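# Clamp steel link onto milling fixture pin with lever

## Task

Place the steel link in the fixture on the milling machine's table with its boss facing upward and its bore fitted over the locating pin, then throw the black-knobbed lever so the jaw grips the link firmly.

## Robot and tools

Robot: two arms, left_arm and right_arm, each ending in a two-finger gripper. The fingers point along the gripper's +z axis and spread along its y axis. end_effector_position is the spot between the finger pads, roughly 1 cm short of the tips. Two fixed cameras, cam_head_left and cam_head_right (each 504x504), sit on a stand behind the arms, near scene position (-0.31, 0.07, 0.94) and (-0.31, 0.01, 0.94), looking down over the table.

Frames: the scene frame has its origin at table-top height, halfway between the arms' nominal bases, with +z up and +x reaching out over the table. left_arm is on the +y side; these names do not match image left and right. Calibrated base poses in the scene frame: left_arm (+0.049, +0.259, 0) m, quat_wxyz (+1.000, 0, 0, +0.004); right_arm (-0.013, -0.343, 0) m, quat_wxyz (+1.000, 0, 0, -0.008). Every hand pose, velocity, target and wrist-camera pose an arm reports or receives is in that arm's own base frame. Table and fixed cameras use the scene frame. Printed hand poses may be off by a few centimetres, more at long reach.

The row: every moving command is built from rows of 16 plain numbers, both arms always present: left_arm x, y, z, qw, qx, qy, qz, opening, then right_arm in the same eight slots. x, y, z are an absolute gripper position in metres in that arm's base frame; the quaternion is an absolute orientation, w first. Opening runs from -1 (shut) to +1 (fully open, 0.094 m); it is a setting, not an offset. To keep an arm still, repeat the exact pose and opening from the last result before it stopped moving. To keep an orientation, repeat your own quaternion rather than copying the drifting reported one. A 0 opening is a real command, so resend the current one to leave a gripper alone.

execute_actions: "actions" is a list of actions; each action is a table of up to 15 rows, one row per 1/30 s control step, and a short table repeats its last row to fill 15 steps. A target more than 0.6 m from the gripper's position at that action's start, along any gripper axis, gets the action refused for both arms; a bad first action rejects the whole call. "cameras" lists camera names, ["all"] or []; an empty actions list returns all images by default and reports the scene number and task.

move: "target" is one row or a list of up to 15 rows (absolute poses, no 0.6 m limit). Each gripper travels straight from its Hand target to the row's pose, all arms finishing together, within 10 s total. "speed": m/s, 0.002 to 4.3, default 0.25 (rotation capped at twice that in rad/s), one value or one per target. "blend": metres of corner rounding per target; 0 stops at each. "opening_speed": rate of opening change per second on the -1..1 scale, at least 0.2; use it for gentle closing. "grip_force": newtons per pad, 10 to 50, one value or one per arm; it persists; lower force closes slower. "blocking": false returns after about 0.5 s while the move continues; a new move replaces it. Paths ignore obstacles and the other arm, lag and overshoot at speed, and faster contact hits harder. Avoid routing a gripper close to its own base, which can flip the shoulder.

wait: "seconds" 0 to 10; arms hold their last command and any running move continues. stop: brakes a running move. zoom_image: "camera" (cam_head_left or cam_head_right) and "region" [x0, y0, x1, y1] in image pixels from the top-left, at most 504 by 504; only on the newest images. finished_scene: "scene" is the current scene's number; call nothing after it in that reply.

Results: per arm, end_effector_position and end_effector_quat_wxyz, Hand target (where the controller is actually heading, possibly short of your command), Tool commands, grip_measured (finger opening on the -1..1 scale; about 2.5 mm wide when empty, a little under the part's width when squeezing), Joint positions (last number is opening in metres), Joint velocities (may be omitted or read "within noise" when still), and joint torques (include arm weight, offsets and noise; items 3 and 4 wrap at ±28 N m). execute_actions results also list step positions. A move adds a "move:" line: done (within 10 mm and 2 degrees, at rest), off_target, moving, held or fault, plus limits=paced (pose clipped) or limits=held (steps withheld). Neither done nor off_target tells you about contact.

Control details: each step the commanded orientation is clipped to 40 degrees from the measured one, and position is favoured over orientation; large turns need several actions. Friction and gravity can leave a gripper centimetres off target without any touch. Joint ranges (rad): waist -2.880..2.880, shoulder 0..3.142, elbow 0..3.019 (straight at 2.964), wrist pitch -1.693..1.571, wrist yaw -1.571..1.571, wrist roll -2.094..2.094. Gripping force is about 50 to 64 N per pad; to release, command an opening well above grip_measured.

Avoid: dropping the link or letting go while it moves, letting anything fall or rest off the table, fast impacts or hard shoves on fixed or heavy equipment, and any contact or pinch between the two arms (one gripper closing on the other's fingers counts). Loose parts may occasionally get nudged by the scene. Long holding, full stretch or pushing at an unreachable pose heats motors; a MOTOR HOT line warns, and at 100 °C an OVER-TEMPERATURE FAULT drops that arm for 30 s or more.

Each tool is called after "Request:" in YAML: its name, and indented under it one key for each argument.

## Session

Request:
execute_actions:
  actions: []

Scene clock: 0.00 s.
left_arm: end_effector_position=(+0.0777, -0.3861, +0.2199) grip_measured=+1.000 end_effector_quat_wxyz=(+0.692, +0.470, +0.547, -0.026) | right_arm: end_effector_position=(+0.6942, -0.0253, +0.3415) grip_measured=+1.000 end_effector_quat_wxyz=(+0.259, +0.274, +0.901, -0.212)
Joint positions: left_arm=[-1.753 1.153 0.361 0.718 -1.004 0.611 0.094] | right_arm=[0.105 2.001 2.265 -1.472 0.593 0.584 0.094]
Joint velocities: within noise
Joint torques (N m): no reading
Heat: left arm: hottest shoulder 31 °C; right arm: hottest waist 33 °C.
Hand target: left_arm +0.0768, -0.3914, +0.2280; +0.696, +0.463, +0.547, -0.032 | right_arm +0.6962, -0.0251, +0.3571; +0.274, +0.278, +0.897, -0.206
Tool commands: left_gripper/opening=+1.0 right_gripper/opening=+1.0

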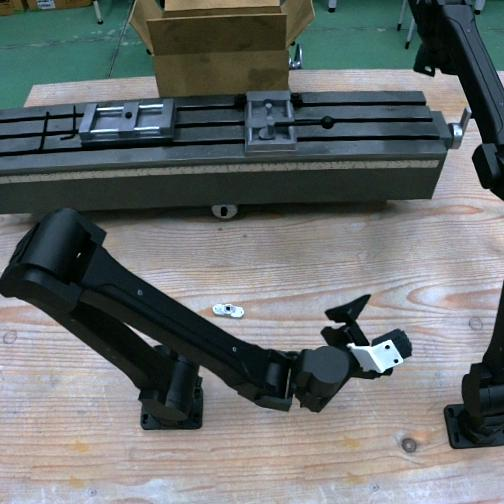

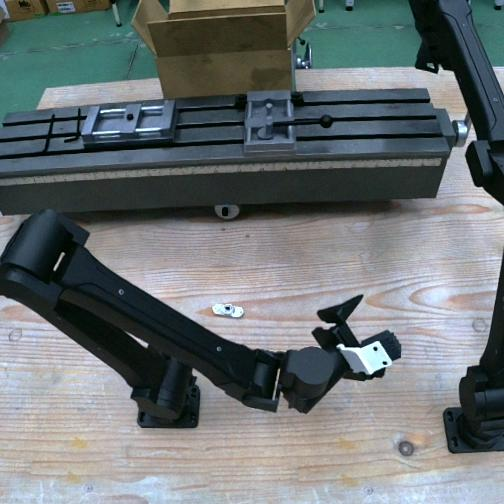

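Request:
zoom_image:
  camera: "cam_head_left"
  region: [220, 70, 350, 170]

Request:
zoom_image:
  camera: "cam_head_left"
  region: [198, 285, 258, 335]

Request:
zoom_image:
  camera: "cam_head_right"
  region: [220, 70, 350, 170]

Request:
zoom_image:
  camera: "cam_head_right"
  region: [198, 285, 258, 335]

Request:
zoom_image:
  camera: "cam_head_left"
  region: [235, 85, 305, 155]

Scaled by 3.877 from the camera's 504x504 image, which has a finer 720x720 frame.

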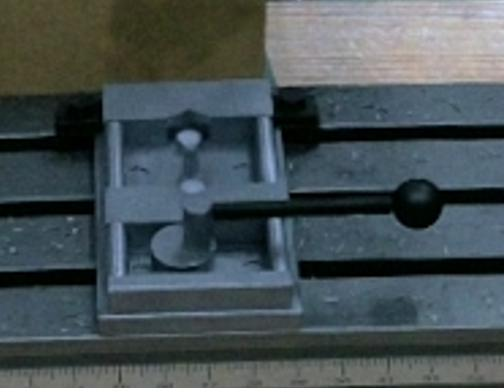

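Scaled by 8.400 from the camera's 504x504 image, which has a finer 720x720 frame.

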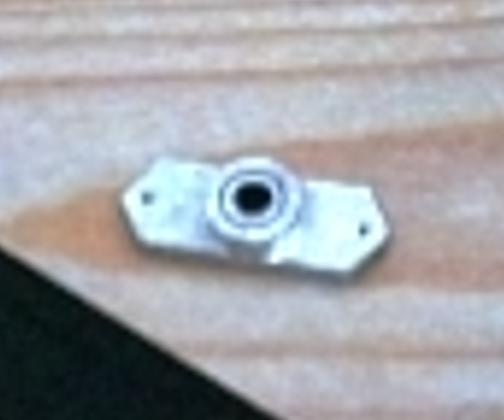

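Scaled by 3.877 from the camera's 504x504 image, which has a finer 720x720 frame.

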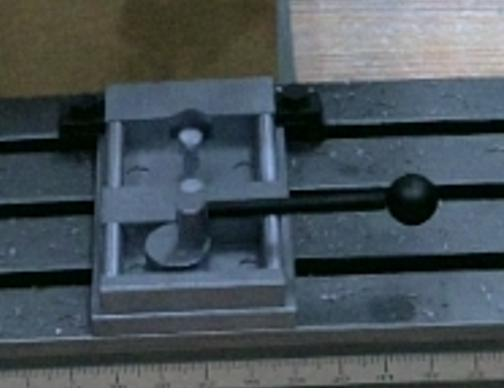

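Scaled by 8.400 from the camera's 504x504 image, which has a finer 720x720 frame.

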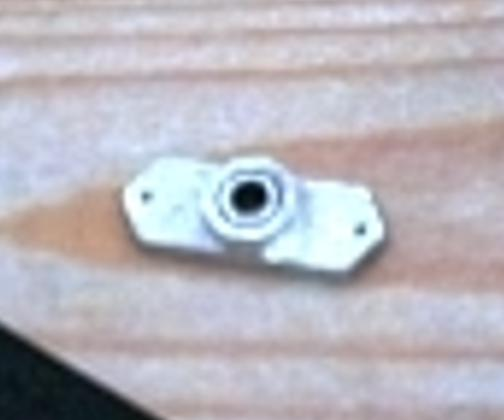

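Scaled by 7.200 from the camera's 504x504 image, which has a finer 720x720 frame.

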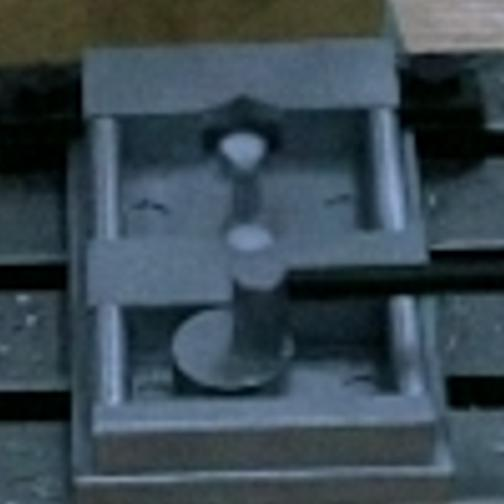

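Request:
move:
  target:
    - [0.35,-0.24,0.33,0.259,0,0.966,0,1,0.6942,-0.0253,0.3415,0.259,0.274,0.901,-0.212,1]
    - [0.70,-0.24,0.30,0.259,0,0.966,0,1,0.6942,-0.0253,0.3415,0.259,0.274,0.901,-0.212,1]
  cameras: ["all"]

Scene clock: 104.00 s.
left_arm: end_effector_position=(+0.5231, -0.2600, +0.2973) grip_measured=+1.000 end_effector_quat_wxyz=(+0.151, +0.204, +0.967, +0.002) | right_arm: end_effector_position=(+0.6942, -0.0253, +0.3415) grip_measured=+1.000 end_effector_quat_wxyz=(+0.259, +0.274, +0.901, -0.212)
Joint positions: left_arm=[-0.486 1.686 1.778 -1.373 -0.085 -0.058 0.094] | right_arm=[0.105 2.001 2.265 -1.472 0.593 0.584 0.094]
Joint torques (N m): left_arm=[10.34 -4.84 22 7.99 -2.89 -2.2] | right_arm=[-0.62 -17.03 7.83 0.87 0.5 -0.04]
Heat: left arm: hottest elbow 36 °C; right arm: hottest shoulder 39 °C.
Hand target: left_arm +0.6539, -0.2146, +0.3020; +0.261, +0.011, +0.965, -0.010 | right_arm +0.6943, -0.0252, +0.3414; +0.259, +0.274, +0.902, -0.212
Off the commanded pose: left_arm 0.178 m, 27 deg | right_arm 0.000 m, 0 deg.
move: off_target (left_arm)

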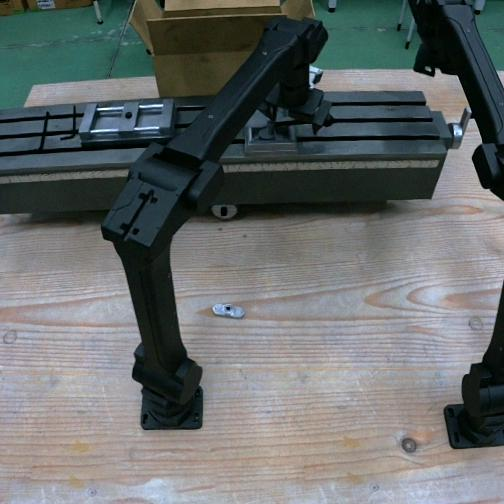

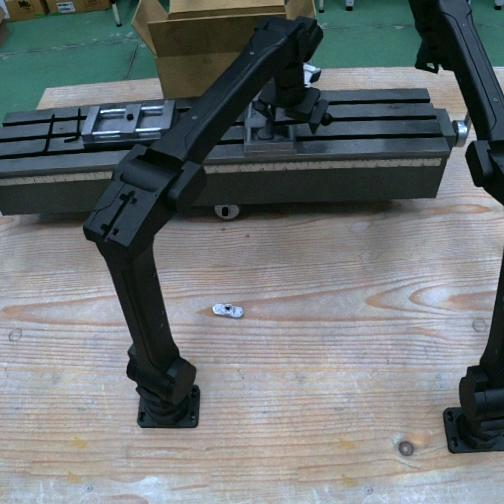

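Request:
move:
  target: [0.60,-0.24,0.32,0.259,0,0.966,0,1,0.6942,-0.0253,0.3415,0.259,0.274,0.901,-0.212,1]
  cameras: ["cam_head_left"]

Request:
zoom_image:
  camera: "cam_head_left"
  region: [220, 10, 370, 160]

Scene clock: 114.93 s.
left_arm: end_effector_position=(+0.5178, -0.2592, +0.3000) grip_measured=+1.000 end_effector_quat_wxyz=(+0.157, +0.174, +0.972, +0.014) | right_arm: end_effector_position=(+0.6942, -0.0253, +0.3415) grip_measured=+1.000 end_effector_quat_wxyz=(+0.259, +0.274, +0.901, -0.212)
Joint positions: left_arm=[-0.501 1.671 1.765 -1.373 -0.125 -0.127 0.094] | right_arm=[0.105 2.001 2.265 -1.472 0.593 0.584 0.094]
Joint torques (N m): left_arm=[6.36 -13.92 13.41 6.34 -2.45 -2.18] | right_arm=[-0.56 -17.2 7.82 0.84 0.5 -0.03]
Heat: left arm: hottest elbow 44 °C; right arm: hottest shoulder 39 °C.
Hand target: left_arm +0.5874, -0.2330, +0.3234; +0.251, +0.012, +0.968, -0.009 | right_arm +0.6943, -0.0252, +0.3414; +0.259, +0.274, +0.902, -0.212
Off the commanded pose: left_arm 0.087 m, 23 deg | right_arm 0.000 m, 0 deg.
move: off_target (left_arm)
Images, in order (width x height): cam_head_left 504x504.

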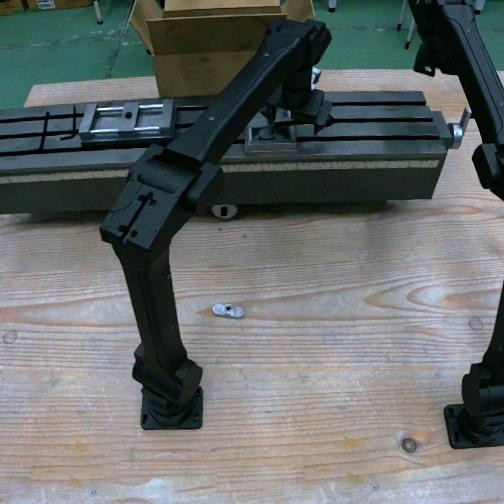

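Scaled by 3.360 from the camera's 504x504 image, which has a finer 720x720 frame.

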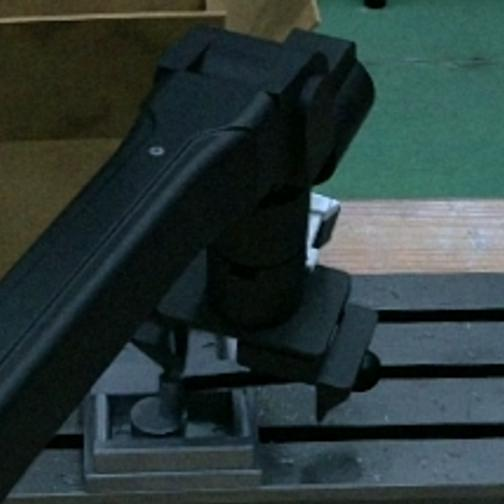

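Request:
move:
  target: [0.45,-0.24,0.42,0.259,0,0.966,0,1,0.6942,-0.0253,0.3415,0.259,0.274,0.901,-0.212,1]
  cameras: ["all"]

Request:
zoom_image:
  camera: "cam_head_left"
  region: [220, 70, 350, 170]

Scene clock: 138.93 s.
left_arm: end_effector_position=(+0.4460, -0.2357, +0.4117) grip_measured=+1.000 end_effector_quat_wxyz=(+0.254, +0.004, +0.967, +0.002) | right_arm: end_effector_position=(+0.6942, -0.0253, +0.3415) grip_measured=+1.000 end_effector_quat_wxyz=(+0.259, +0.274, +0.901, -0.212)
Joint positions: left_arm=[-0.579 1.428 1.734 -1.437 -0.275 -0.509 0.094] | right_arm=[0.105 2.001 2.265 -1.472 0.593 0.584 0.094]
Joint torques (N m): left_arm=[0.79 -11.4 11.64 0.32 -0.45 -0.02] | right_arm=[-0.62 -16.97 7.8 0.88 0.5 -0.04]
Heat: left arm: hottest elbow 43 °C; right arm: hottest shoulder 39 °C.
Hand target: left_arm +0.4497, -0.2399, +0.4199; +0.259, +0.000, +0.966, +0.000 | right_arm +0.6943, -0.0252, +0.3414; +0.259, +0.274, +0.902, -0.212
Off the commanded pose: left_arm 0.010 m, 1 deg | right_arm 0.000 m, 0 deg.
move: done

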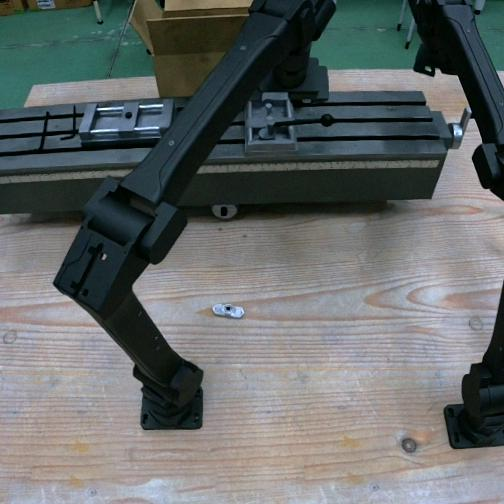

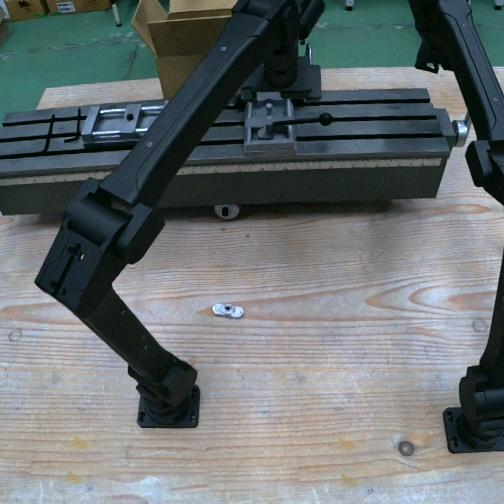

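Scaled by 3.877 from the camera's 504x504 image, which has a finer 720x720 frame.

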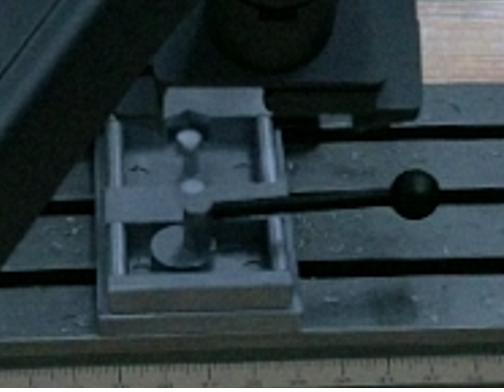

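Request:
move:
  target:
    - [0.25,-0.134,0.20,0,0.766,0.643,0,0.3,0.6942,-0.0253,0.3415,0.259,0.274,0.901,-0.212,1]
    - [0.21,-0.134,0.06,0,0.766,0.643,0,0.3,0.6942,-0.0253,0.3415,0.259,0.274,0.901,-0.212,1]
  cameras: ["all"]

Request:
zoom_image:
  camera: "cam_head_left"
  region: [170, 245, 290, 365]

Request:
zoom_image:
  camera: "cam_head_right"
  region: [170, 245, 290, 365]

Scene clock: 189.63 s.
left_arm: end_effector_position=(+0.2105, -0.1320, +0.0635) grip_measured=+0.302 end_effector_quat_wxyz=(+0.002, +0.766, +0.643, -0.001) | right_arm: end_effector_position=(+0.6942, -0.0253, +0.3415) grip_measured=+1.000 end_effector_quat_wxyz=(+0.259, +0.274, +0.901, -0.212)
Joint positions: left_arm=[-0.555 1.114 0.597 -1.05 0.004 1.189 0.061] | right_arm=[0.105 2.001 2.265 -1.472 0.593 0.584 0.094]
Joint torques (N m): left_arm=[0.21 -4.25 7.09 0.36 -0.02 0.01] | right_arm=[-0.62 -17.14 7.87 0.87 0.5 -0.04]
Heat: left arm: hottest elbow 40 °C; right arm: hottest shoulder 39 °C.
Hand target: left_arm +0.2098, -0.1339, +0.0600; +0.000, +0.766, +0.643, +0.000 | right_arm +0.6943, -0.0252, +0.3414; +0.259, +0.274, +0.902, -0.212
Off the commanded pose: left_arm 0.004 m, 0 deg | right_arm 0.000 m, 0 deg.
move: done

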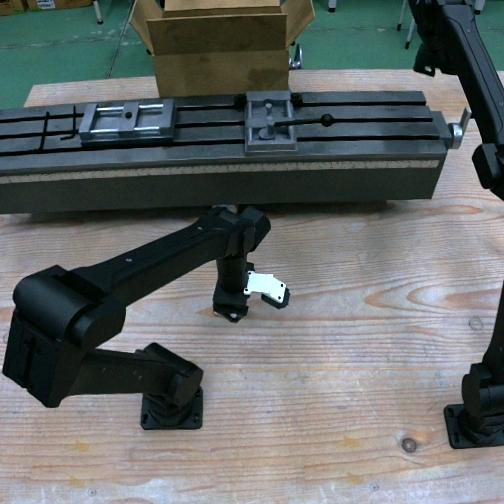

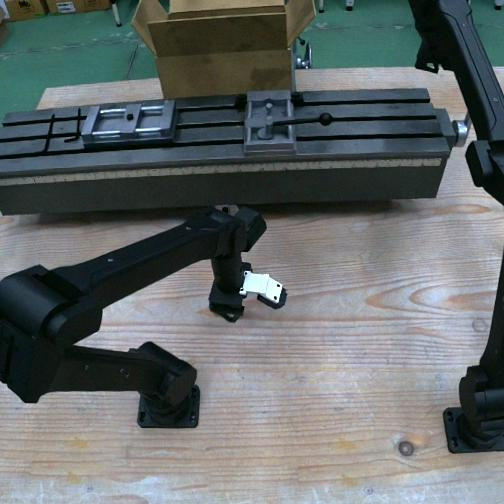

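Scaled by 4.200 from the camera's 504x504 image, which has a finer 720x720 frame.

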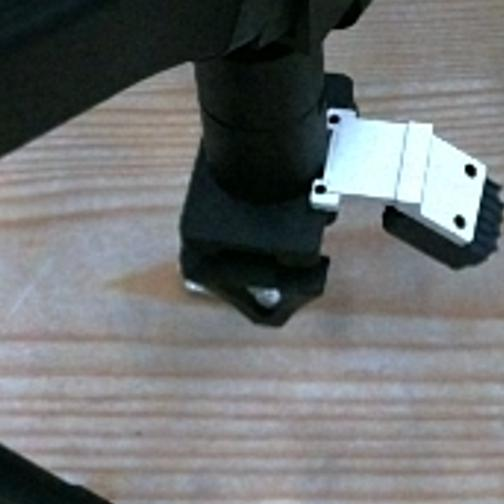

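Scaled by 4.200 from the camera's 504x504 image, which has a finer 720x720 frame.

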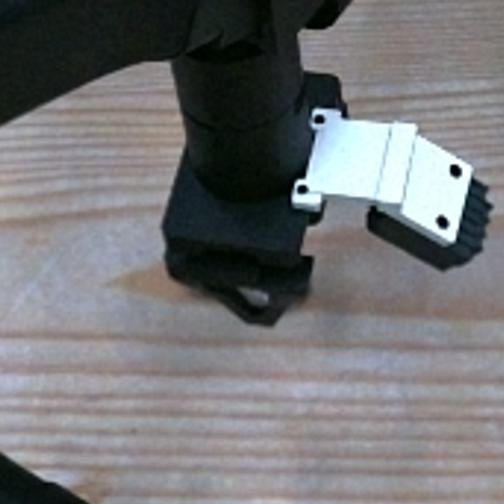

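Request:
move:
  target: [0.216,-0.118,0.05,0,0.766,0.643,0,0.6,0.6942,-0.0253,0.3415,0.259,0.274,0.901,-0.212,1]
  cameras: ["all"]

Request:
zoom_image:
  camera: "cam_head_left"
  region: [198, 270, 268, 340]

Request:
zoom_image:
  camera: "cam_head_right"
  region: [198, 270, 268, 340]

Scene clock: 232.30 s.
left_arm: end_effector_position=(+0.2146, -0.1208, +0.0540) grip_measured=+0.598 end_effector_quat_wxyz=(+0.003, +0.766, +0.643, -0.001) | right_arm: end_effector_position=(+0.6942, -0.0253, +0.3415) grip_measured=+1.000 end_effector_quat_wxyz=(+0.259, +0.274, +0.901, -0.212)
Joint positions: left_arm=[-0.508 1.124 0.574 -1.017 0.003 1.236 0.075] | right_arm=[0.105 2.001 2.265 -1.472 0.593 0.584 0.094]
Joint torques (N m): left_arm=[1.73 -4.25 6.84 0.39 -0.01 0.2] | right_arm=[-0.38 -17.14 7.87 0.87 0.5 -0.05]
Heat: left arm: hottest elbow 36 °C; right arm: hottest shoulder 39 °C.
Hand target: left_arm +0.2158, -0.1179, +0.0501; +0.000, +0.766, +0.643, +0.000 | right_arm +0.6943, -0.0252, +0.3414; +0.259, +0.274, +0.902, -0.212
Off the commanded pose: left_arm 0.005 m, 0 deg | right_arm 0.000 m, 0 deg.
move: done

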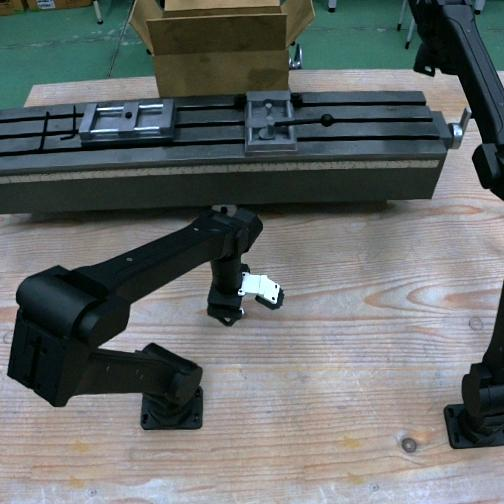

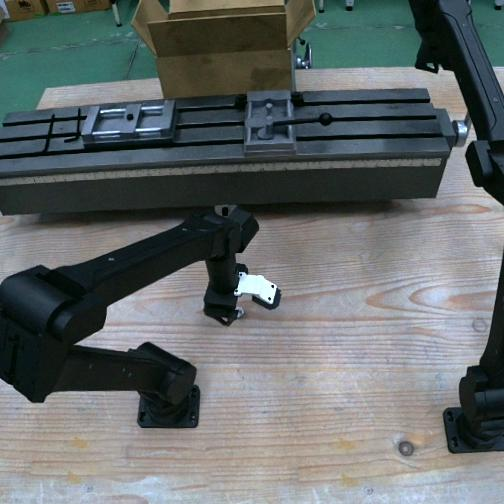

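Scaled by 7.200 from the camera's 504x504 image, which has a finer 720x720 frame.

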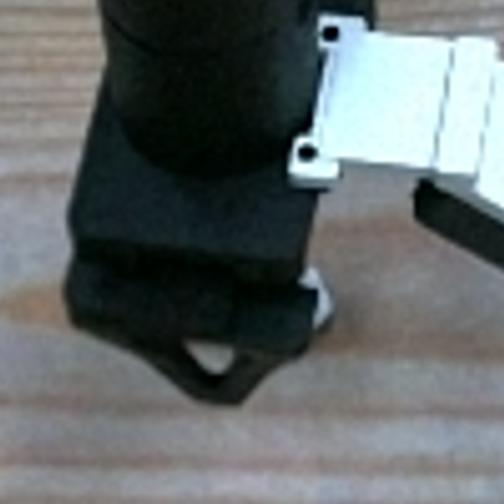

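Scaled by 7.200 from the camera's 504x504 image, which has a finer 720x720 frame.

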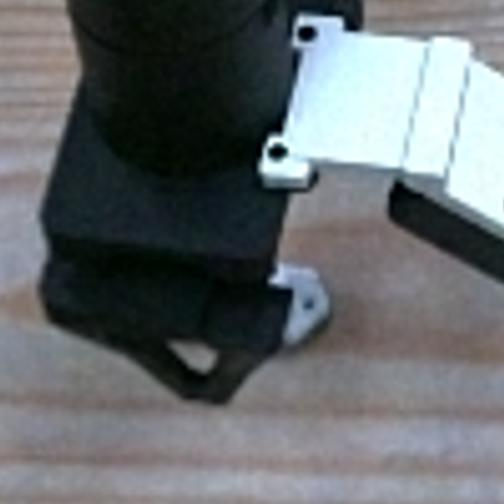

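Request:
move:
  target:
    - [0.216,-0.109,0.04,0,0.766,0.643,0,0.6,0.6942,-0.0253,0.3415,0.259,0.274,0.901,-0.212,1]
    - [0.216,-0.109,0.010,0,0.766,0.643,0,0.6,0.6942,-0.0253,0.3415,0.259,0.274,0.901,-0.212,1]
  cameras: ["all"]
  speed: 0.06

Request:
zoom_image:
  camera: "cam_head_left"
  region: [198, 270, 268, 340]

Request:
zoom_image:
  camera: "cam_head_right"
  region: [198, 270, 268, 340]

Scene clock: 249.93 s.
left_arm: end_effector_position=(+0.2169, -0.1131, +0.0177) grip_measured=+0.598 end_effector_quat_wxyz=(+0.007, +0.766, +0.642, +0.002) | right_arm: end_effector_position=(+0.6942, -0.0253, +0.3415) grip_measured=+1.000 end_effector_quat_wxyz=(+0.259, +0.274, +0.901, -0.212)
Joint positions: left_arm=[-0.477 1.194 0.508 -0.871 0.003 1.27 0.075] | right_arm=[0.105 2.001 2.265 -1.472 0.593 0.584 0.094]
Joint torques (N m): left_arm=[1.73 -3.78 5.85 0.57 0.01 0.17] | right_arm=[-0.5 -17.26 7.84 0.85 0.5 -0.05]
Heat: left arm: hottest elbow 35 °C; right arm: hottest shoulder 39 °C.
Hand target: left_arm +0.2157, -0.1090, +0.0104; +0.000, +0.766, +0.643, +0.000 | right_arm +0.6943, -0.0252, +0.3414; +0.259, +0.274, +0.902, -0.212
Off the commanded pose: left_arm 0.009 m, 1 deg | right_arm 0.000 m, 0 deg.
move: done

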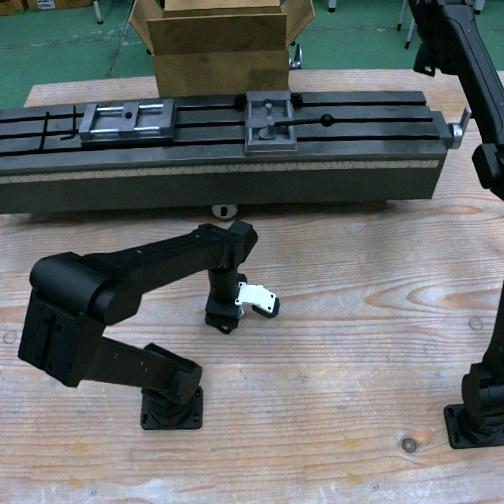

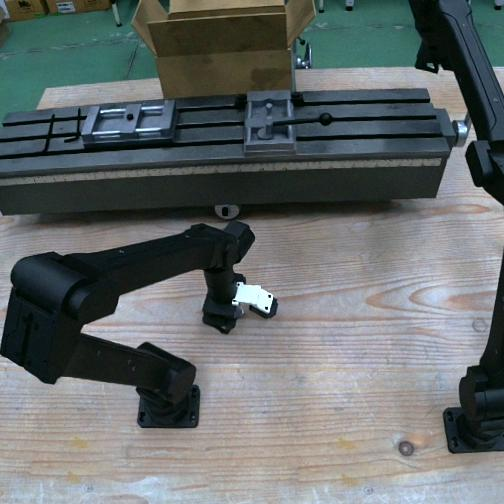

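Scaled by 7.200 from the camera's 504x504 image, which has a finer 720x720 frame.

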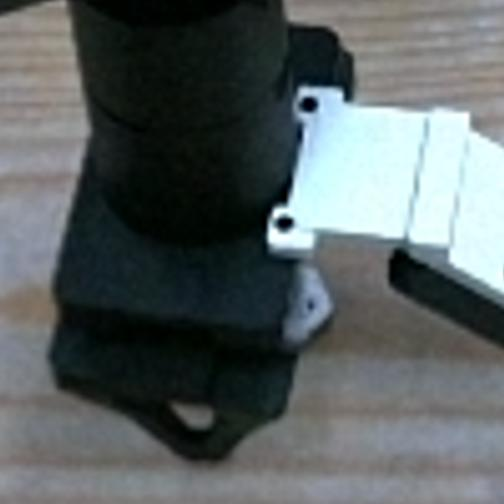

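Scaled by 7.200 from the camera's 504x504 image, which has a finer 720x720 frame.

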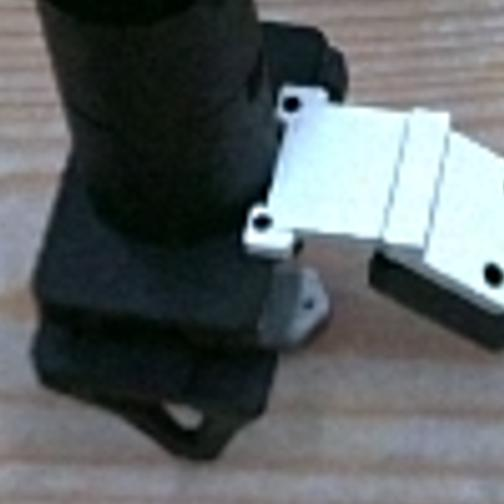

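Request:
move:
  target:
    - [0.21,-0.106,0.004,0,0.766,0.643,0,0.6,0.6942,-0.0253,0.3415,0.259,0.274,0.901,-0.212,1]
    - [0.21,-0.106,0.004,0,0.766,0.643,0,-0.9,0.6942,-0.0253,0.3415,0.259,0.274,0.901,-0.212,1]
  speed: 0.06
  opening_speed: 0.5
  grip_force: 25

Scene clock: 264.57 s.
left_arm: end_effector_position=(+0.2184, -0.1134, +0.0166) grip_measured=-0.417 end_effector_quat_wxyz=(+0.016, +0.766, +0.642, +0.006) | right_arm: end_effector_position=(+0.6942, -0.0253, +0.3415) grip_measured=+1.000 end_effector_quat_wxyz=(+0.259, +0.274, +0.901, -0.212)
Joint positions: left_arm=[-0.476 1.186 0.498 -0.848 0.001 1.27 0.027] | right_arm=[0.105 2.001 2.265 -1.472 0.593 0.584 0.094]
Joint torques (N m): left_arm=[1.73 -3.49 4.78 0.47 0.11 0.17] | right_arm=[-0.56 -17.14 7.8 0.87 0.5 -0.04]
Heat: left arm: hottest elbow 34 °C; right arm: hottest shoulder 39 °C.
Hand target: left_arm +0.2094, -0.1059, +0.0049; +0.000, +0.766, +0.643, +0.000 | right_arm +0.6943, -0.0252, +0.3414; +0.259, +0.274, +0.902, -0.212
Off the commanded pose: left_arm 0.017 m, 2 deg | right_arm 0.000 m, 0 deg.
grip_force (N): 25, 25
move: off_target (left_arm); target 2's new opening was sent with left_arm's hand 0.016 m and 1 deg from that target

Request:
move:
  target: [0.22,-0.115,0.12,0,0.766,0.643,0,-0.9,0.6942,-0.0253,0.3415,0.259,0.274,0.901,-0.212,1]
  cameras: ["all"]
  grip_force: 50

Request:
zoom_image:
  camera: "cam_head_left"
  region: [188, 235, 268, 315]

Request:
zoom_image:
  camera: "cam_head_right"
  region: [188, 235, 268, 315]

Scene clock: 275.03 s.
left_arm: end_effector_position=(+0.2062, -0.1071, +0.1019) grip_measured=-0.433 end_effector_quat_wxyz=(-0.019, +0.766, +0.642, -0.009) | right_arm: end_effector_position=(+0.6942, -0.0253, +0.3415) grip_measured=+1.000 end_effector_quat_wxyz=(+0.259, +0.274, +0.901, -0.212)
Joint positions: left_arm=[-0.476 1.039 0.659 -1.233 0.001 1.27 0.027] | right_arm=[0.105 2.001 2.265 -1.472 0.593 0.584 0.094]
Joint torques (N m): left_arm=[0.85 -5.07 11.4 -0.44 0.11 0.05] | right_arm=[-0.5 -17.14 7.8 0.88 0.49 -0.04]
Heat: left arm: hottest elbow 34 °C; right arm: hottest shoulder 39 °C.
Hand target: left_arm +0.2195, -0.1147, +0.1198; +0.000, +0.766, +0.643, +0.000 | right_arm +0.6943, -0.0252, +0.3414; +0.259, +0.274, +0.902, -0.212
Off the commanded pose: left_arm 0.024 m, 2 deg | right_arm 0.000 m, 0 deg.
move: off_target (left_arm)

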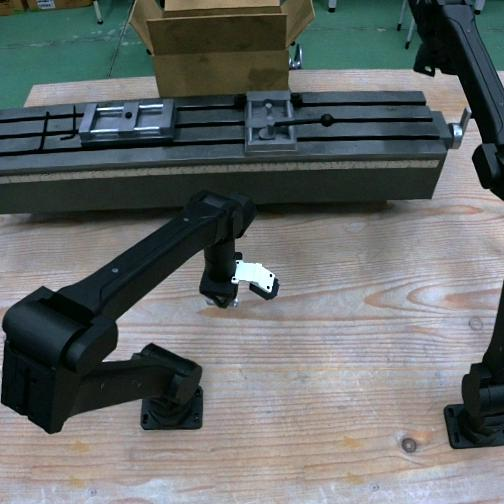

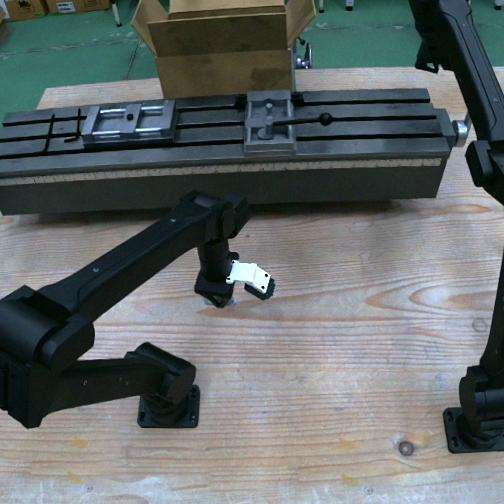

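Scaled by 6.300 from the camera's 504x504 image, which has a finer 720x720 frame.

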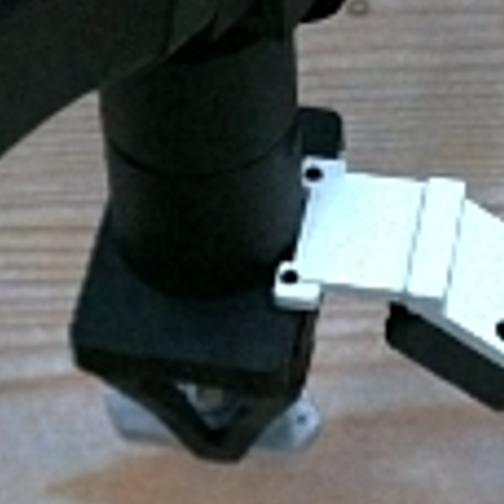

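Scaled by 6.300 from the camera's 504x504 image, which has a finer 720x720 frame.

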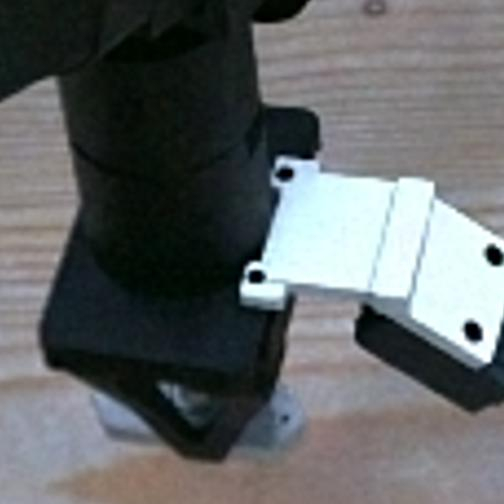

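Request:
move:
  target:
    - [0.40,-0.16,0.34,0,0.38,0.925,0,-0.9,0.6942,-0.0253,0.3415,0.259,0.274,0.901,-0.212,1]
    - [0.55,-0.186,0.36,0,-0.038,0.9993,0,-0.9,0.6942,-0.0253,0.3415,0.259,0.274,0.901,-0.212,1]
  blend: 0.05
  speed: 0.2
  cameras: ["all"]

Request:
zoom_image:
  camera: "cam_head_left"
  region: [220, 60, 330, 170]

Request:
zoom_image:
  camera: "cam_head_right"
  region: [220, 60, 330, 170]

Scene clock: 300.13 s.
left_arm: end_effector_position=(+0.5396, -0.1892, +0.3422) grip_measured=-0.433 end_effector_quat_wxyz=(+0.070, -0.027, +0.997, -0.027) | right_arm: end_effector_position=(+0.6942, -0.0253, +0.3415) grip_measured=+1.000 end_effector_quat_wxyz=(+0.259, +0.274, +0.901, -0.212)
Joint positions: left_arm=[-0.336 1.778 2.044 -1.687 0 -0.39 0.027] | right_arm=[0.105 2.001 2.265 -1.472 0.593 0.584 0.094]
Joint torques (N m): left_arm=[1.85 -16.73 13.01 -0.06 -0.05 -0.02] | right_arm=[-0.44 -17.26 7.86 0.91 0.5 -0.02]
Heat: left arm: hottest elbow 36 °C; right arm: hottest shoulder 39 °C.
Hand target: left_arm +0.5489, -0.1857, +0.3591; +0.087, -0.037, +0.995, -0.033 | right_arm +0.6943, -0.0252, +0.3414; +0.259, +0.274, +0.902, -0.212
Off the commanded pose: left_arm 0.021 m, 9 deg | right_arm 0.000 m, 0 deg.
joint sent to its limit (left arm) — joint 4 (wrist pitch), lower limit. The joint targets are off in orientation, not in position.
move: off_target (left_arm)

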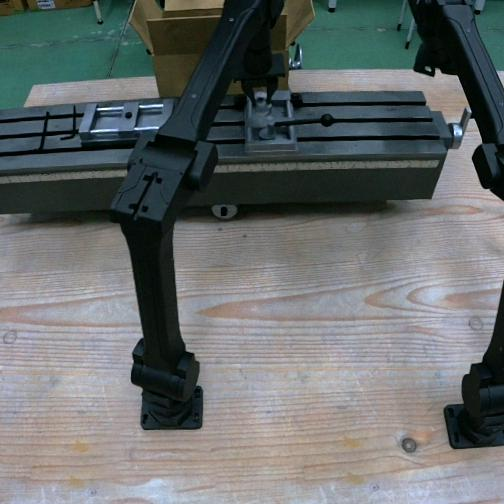

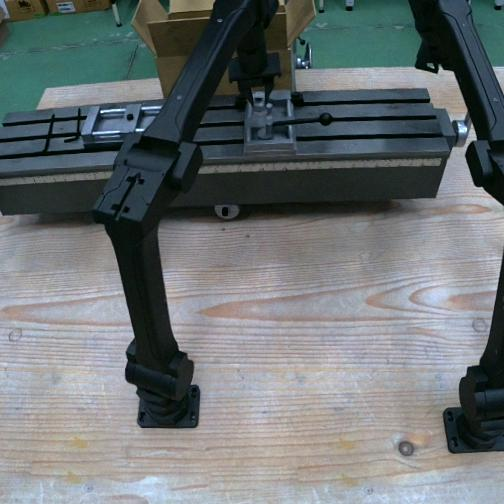

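Scaled by 4.582 from the camera's 504x504 image, which has a finer 720x720 frame.

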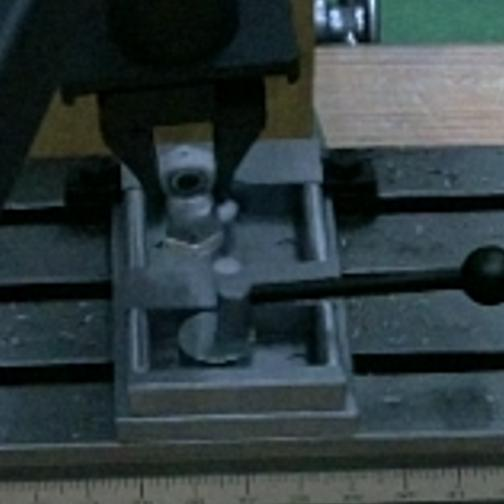

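Scaled by 4.582 from the camera's 504x504 image, which has a finer 720x720 frame.

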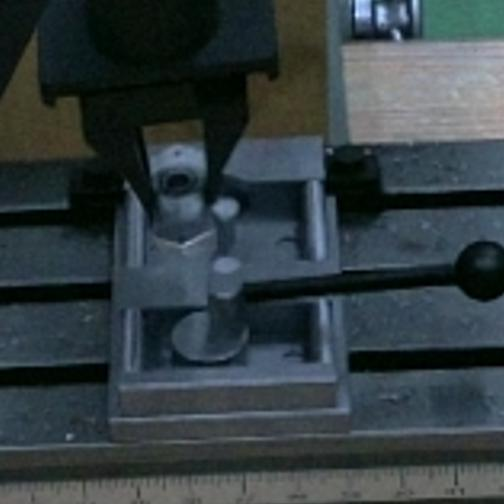

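Request:
move:
  target: [0.592,-0.208,0.345,0,-0.0218,0.9998,0,-0.9,0.6942,-0.0253,0.3415,0.259,0.274,0.901,-0.212,1]
  speed: 0.1
  cameras: ["all"]

Request:
zoom_image:
  camera: "cam_head_left"
  region: [230, 70, 310, 150]

Request:
zoom_image:
  camera: "cam_head_right"
  region: [230, 70, 310, 150]

Scene clock: 335.50 s.
left_arm: end_effector_position=(+0.5838, -0.2047, +0.3283) grip_measured=-0.433 end_effector_quat_wxyz=(+0.078, -0.026, +0.996, -0.030) | right_arm: end_effector_position=(+0.6942, -0.0253, +0.3415) grip_measured=+1.000 end_effector_quat_wxyz=(+0.259, +0.274, +0.901, -0.212)
Joint positions: left_arm=[-0.336 1.907 2.191 -1.688 0 -0.39 0.027] | right_arm=[0.105 2.001 2.265 -1.472 0.593 0.584 0.094]
Joint torques (N m): left_arm=[0.91 -18.55 13.03 -0.01 -0.01 0.17] | right_arm=[-0.56 -17.2 7.82 0.84 0.51 -0.03]
Heat: left arm: hottest elbow 38 °C; right arm: hottest shoulder 39 °C.
Hand target: left_arm +0.5907, -0.2077, +0.3442; +0.095, -0.022, +0.995, -0.036 | right_arm +0.6943, -0.0252, +0.3414; +0.259, +0.274, +0.902, -0.212
Off the commanded pose: left_arm 0.019 m, 10 deg | right_arm 0.000 m, 0 deg.
joint sent to its limit (left arm) — joint 4 (wrist pitch), lower limit. The joint targets are off in orientation, not in position.
move: off_target (left_arm)

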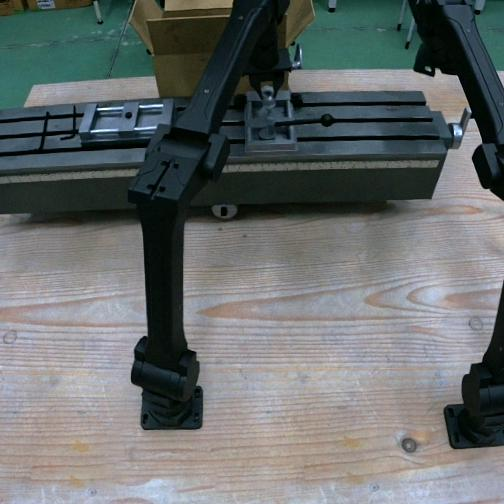

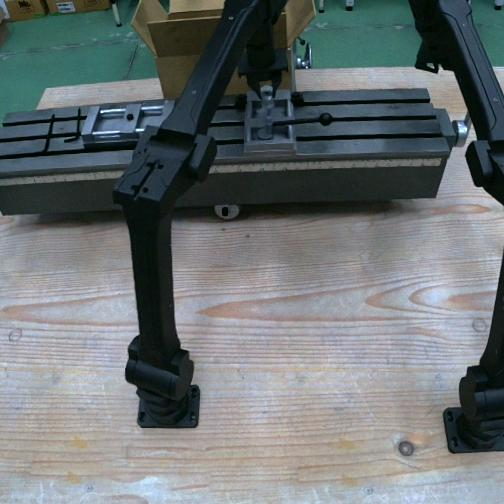

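Scaled by 6.300 from the camera's 504x504 image, which has a finer 720x720 frame.

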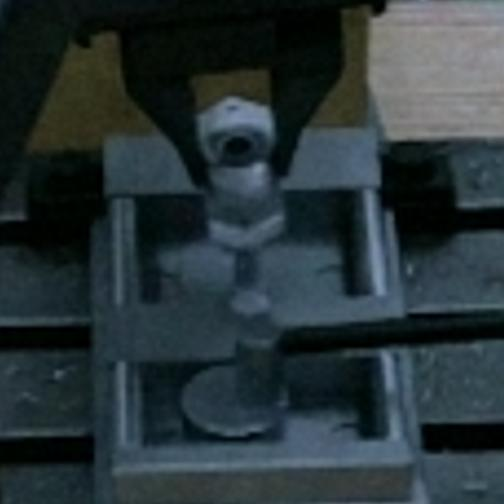

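Scaled by 6.300 from the camera's 504x504 image, which has a finer 720x720 frame.

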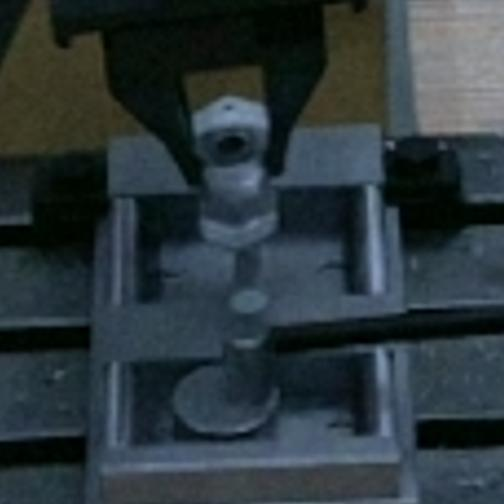

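Request:
zoom_image:
  camera: "cam_head_left"
  region: [250, 80, 290, 120]

Request:
zoom_image:
  camera: "cam_head_right"
  region: [250, 80, 290, 120]

Scaled by 12.600 from the camera's 504x504 image, which has a finer 720x720 frame.

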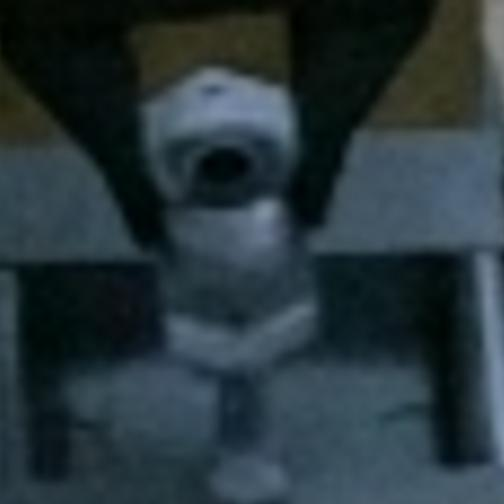

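Scaled by 12.600 from the camera's 504x504 image, which has a finer 720x720 frame.

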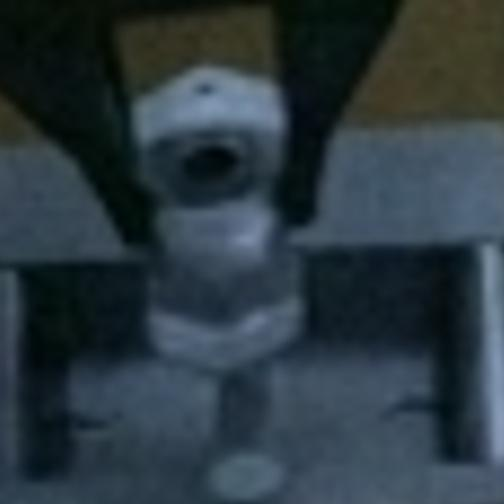

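Request:
move:
  target: [0.602,-0.211,0.325,0,-0.0218,0.9998,0,-0.9,0.6942,-0.0253,0.3415,0.259,0.274,0.901,-0.212,1]
  speed: 0.05
  cameras: ["all"]

Request:
zoom_image:
  camera: "cam_head_left"
  region: [250, 80, 290, 120]

Request:
zoom_image:
  camera: "cam_head_right"
  region: [250, 80, 290, 120]

Scene clock: 387.13 s.
left_arm: end_effector_position=(+0.5929, -0.2078, +0.3093) grip_measured=-0.433 end_effector_quat_wxyz=(+0.065, -0.026, +0.997, -0.025) | right_arm: end_effector_position=(+0.6942, -0.0253, +0.3415) grip_measured=+1.000 end_effector_quat_wxyz=(+0.259, +0.274, +0.901, -0.212)
Joint positions: left_arm=[-0.336 1.948 2.205 -1.688 0 -0.389 0.027] | right_arm=[0.105 2.001 2.265 -1.472 0.593 0.584 0.094]
Joint torques (N m): left_arm=[1.08 -19.02 13.11 -0.05 -0.02 0.17] | right_arm=[-0.56 -17.14 7.87 0.85 0.51 -0.03]
Heat: left arm: hottest elbow 42 °C; right arm: hottest shoulder 39 °C.
Hand target: left_arm +0.6008, -0.2107, +0.3242; +0.082, -0.022, +0.996, -0.031 | right_arm +0.6943, -0.0252, +0.3414; +0.259, +0.274, +0.902, -0.212
Off the commanded pose: left_arm 0.018 m, 8 deg | right_arm 0.000 m, 0 deg.
joint sent to its limit (left arm) — joint 4 (wrist pitch), lower limit. The joint targets are off in orientation, not in position.
move: off_target (left_arm)

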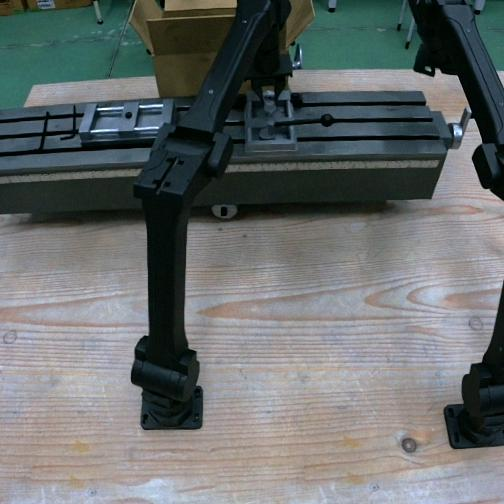

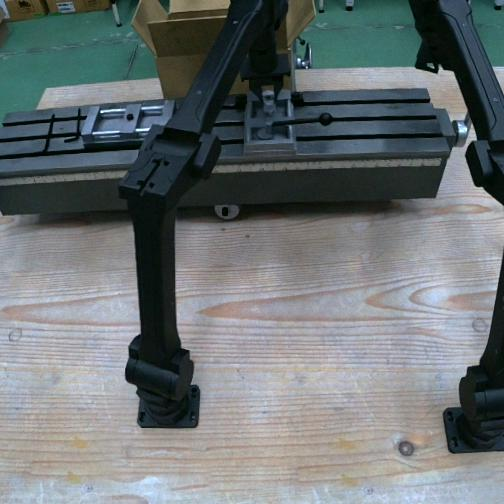

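Scaled by 12.600 from the camera's 504x504 image, which has a finer 720x720 frame.

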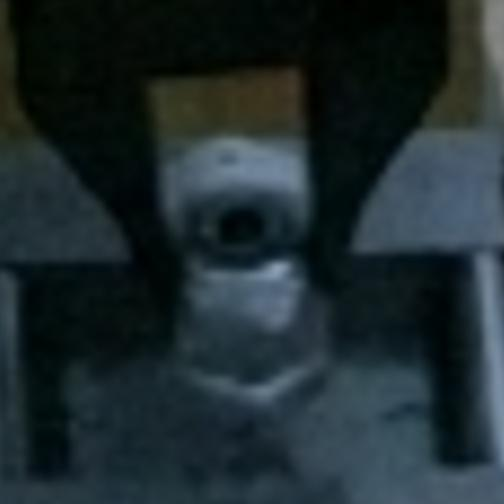

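Scaled by 12.600 from the camera's 504x504 image, which has a finer 720x720 frame.

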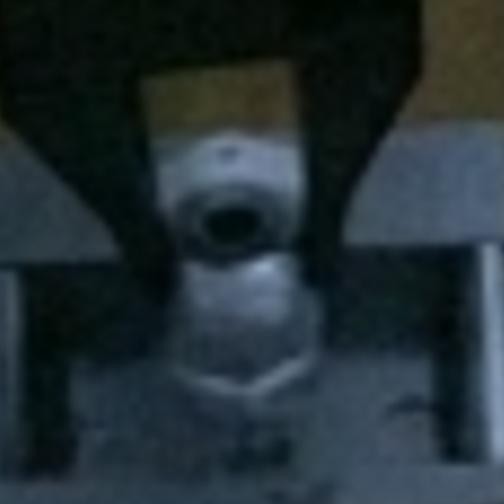

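Request:
move:
  target: [0.607,-0.214,0.312,0,-0.0218,0.9998,0,-0.9,0.6942,-0.0253,0.3415,0.259,0.274,0.901,-0.212,1]
  speed: 0.03
  cameras: ["all"]

Request:
zoom_image:
  camera: "cam_head_left"
  region: [250, 80, 290, 120]

Request:
zoom_image:
  camera: "cam_head_right"
  region: [250, 80, 290, 120]

Scene clock: 419.87 s.
left_arm: end_effector_position=(+0.5976, -0.2095, +0.3027) grip_measured=-0.433 end_effector_quat_wxyz=(+0.062, -0.026, +0.997, -0.024) | right_arm: end_effector_position=(+0.6942, -0.0253, +0.3415) grip_measured=+1.000 end_effector_quat_wxyz=(+0.259, +0.274, +0.901, -0.212)
Joint positions: left_arm=[-0.336 1.966 2.217 -1.688 0 -0.389 0.027] | right_arm=[0.105 2.001 2.265 -1.472 0.593 0.584 0.094]
Joint torques (N m): left_arm=[0.91 -18.78 12.89 -0.03 -0.03 0.16] | right_arm=[-0.67 -17.08 7.84 0.88 0.5 -0.03]
Heat: left arm: hottest elbow 44 °C; right arm: hottest shoulder 40 °C.
Hand target: left_arm +0.6060, -0.2138, +0.3115; +0.074, -0.022, +0.997, -0.028 | right_arm +0.6943, -0.0252, +0.3414; +0.259, +0.274, +0.902, -0.212
Off the commanded pose: left_arm 0.014 m, 8 deg | right_arm 0.000 m, 0 deg.
joint sent to its limit (left arm) — joint 4 (wrist pitch), lower limit. The joint targets are off in orientation, not in position.
move: off_target (left_arm)

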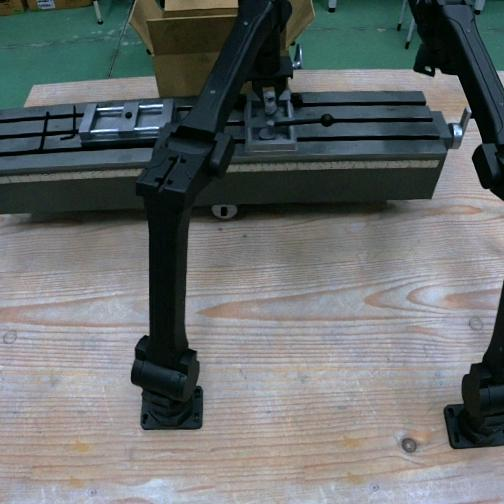

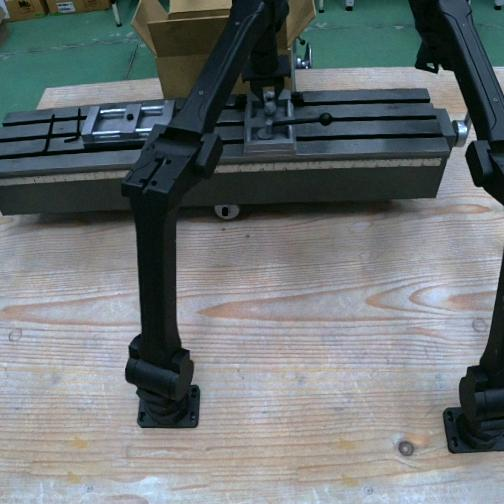

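Scaled by 12.600 from the camera's 504x504 image, which has a finer 720x720 frame.

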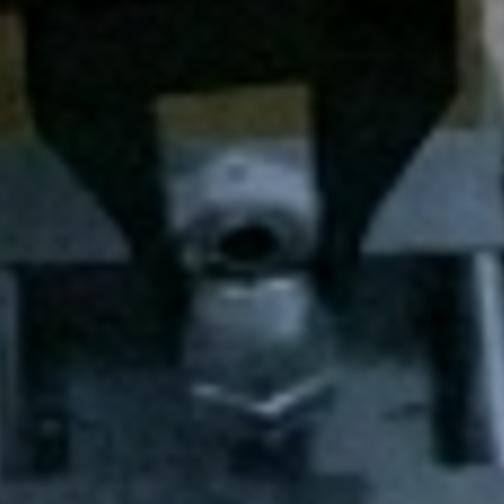

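Scaled by 12.600 from the camera's 504x504 image, which has a finer 720x720 frame.

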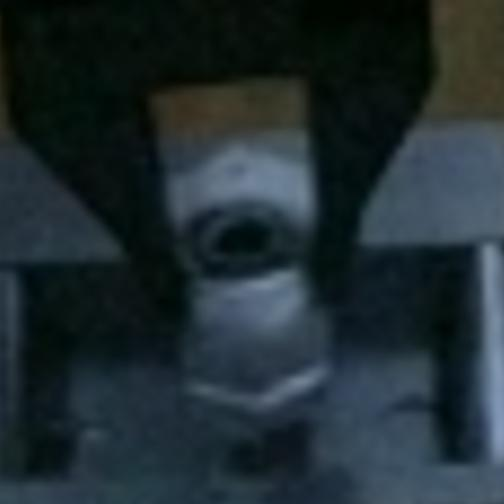

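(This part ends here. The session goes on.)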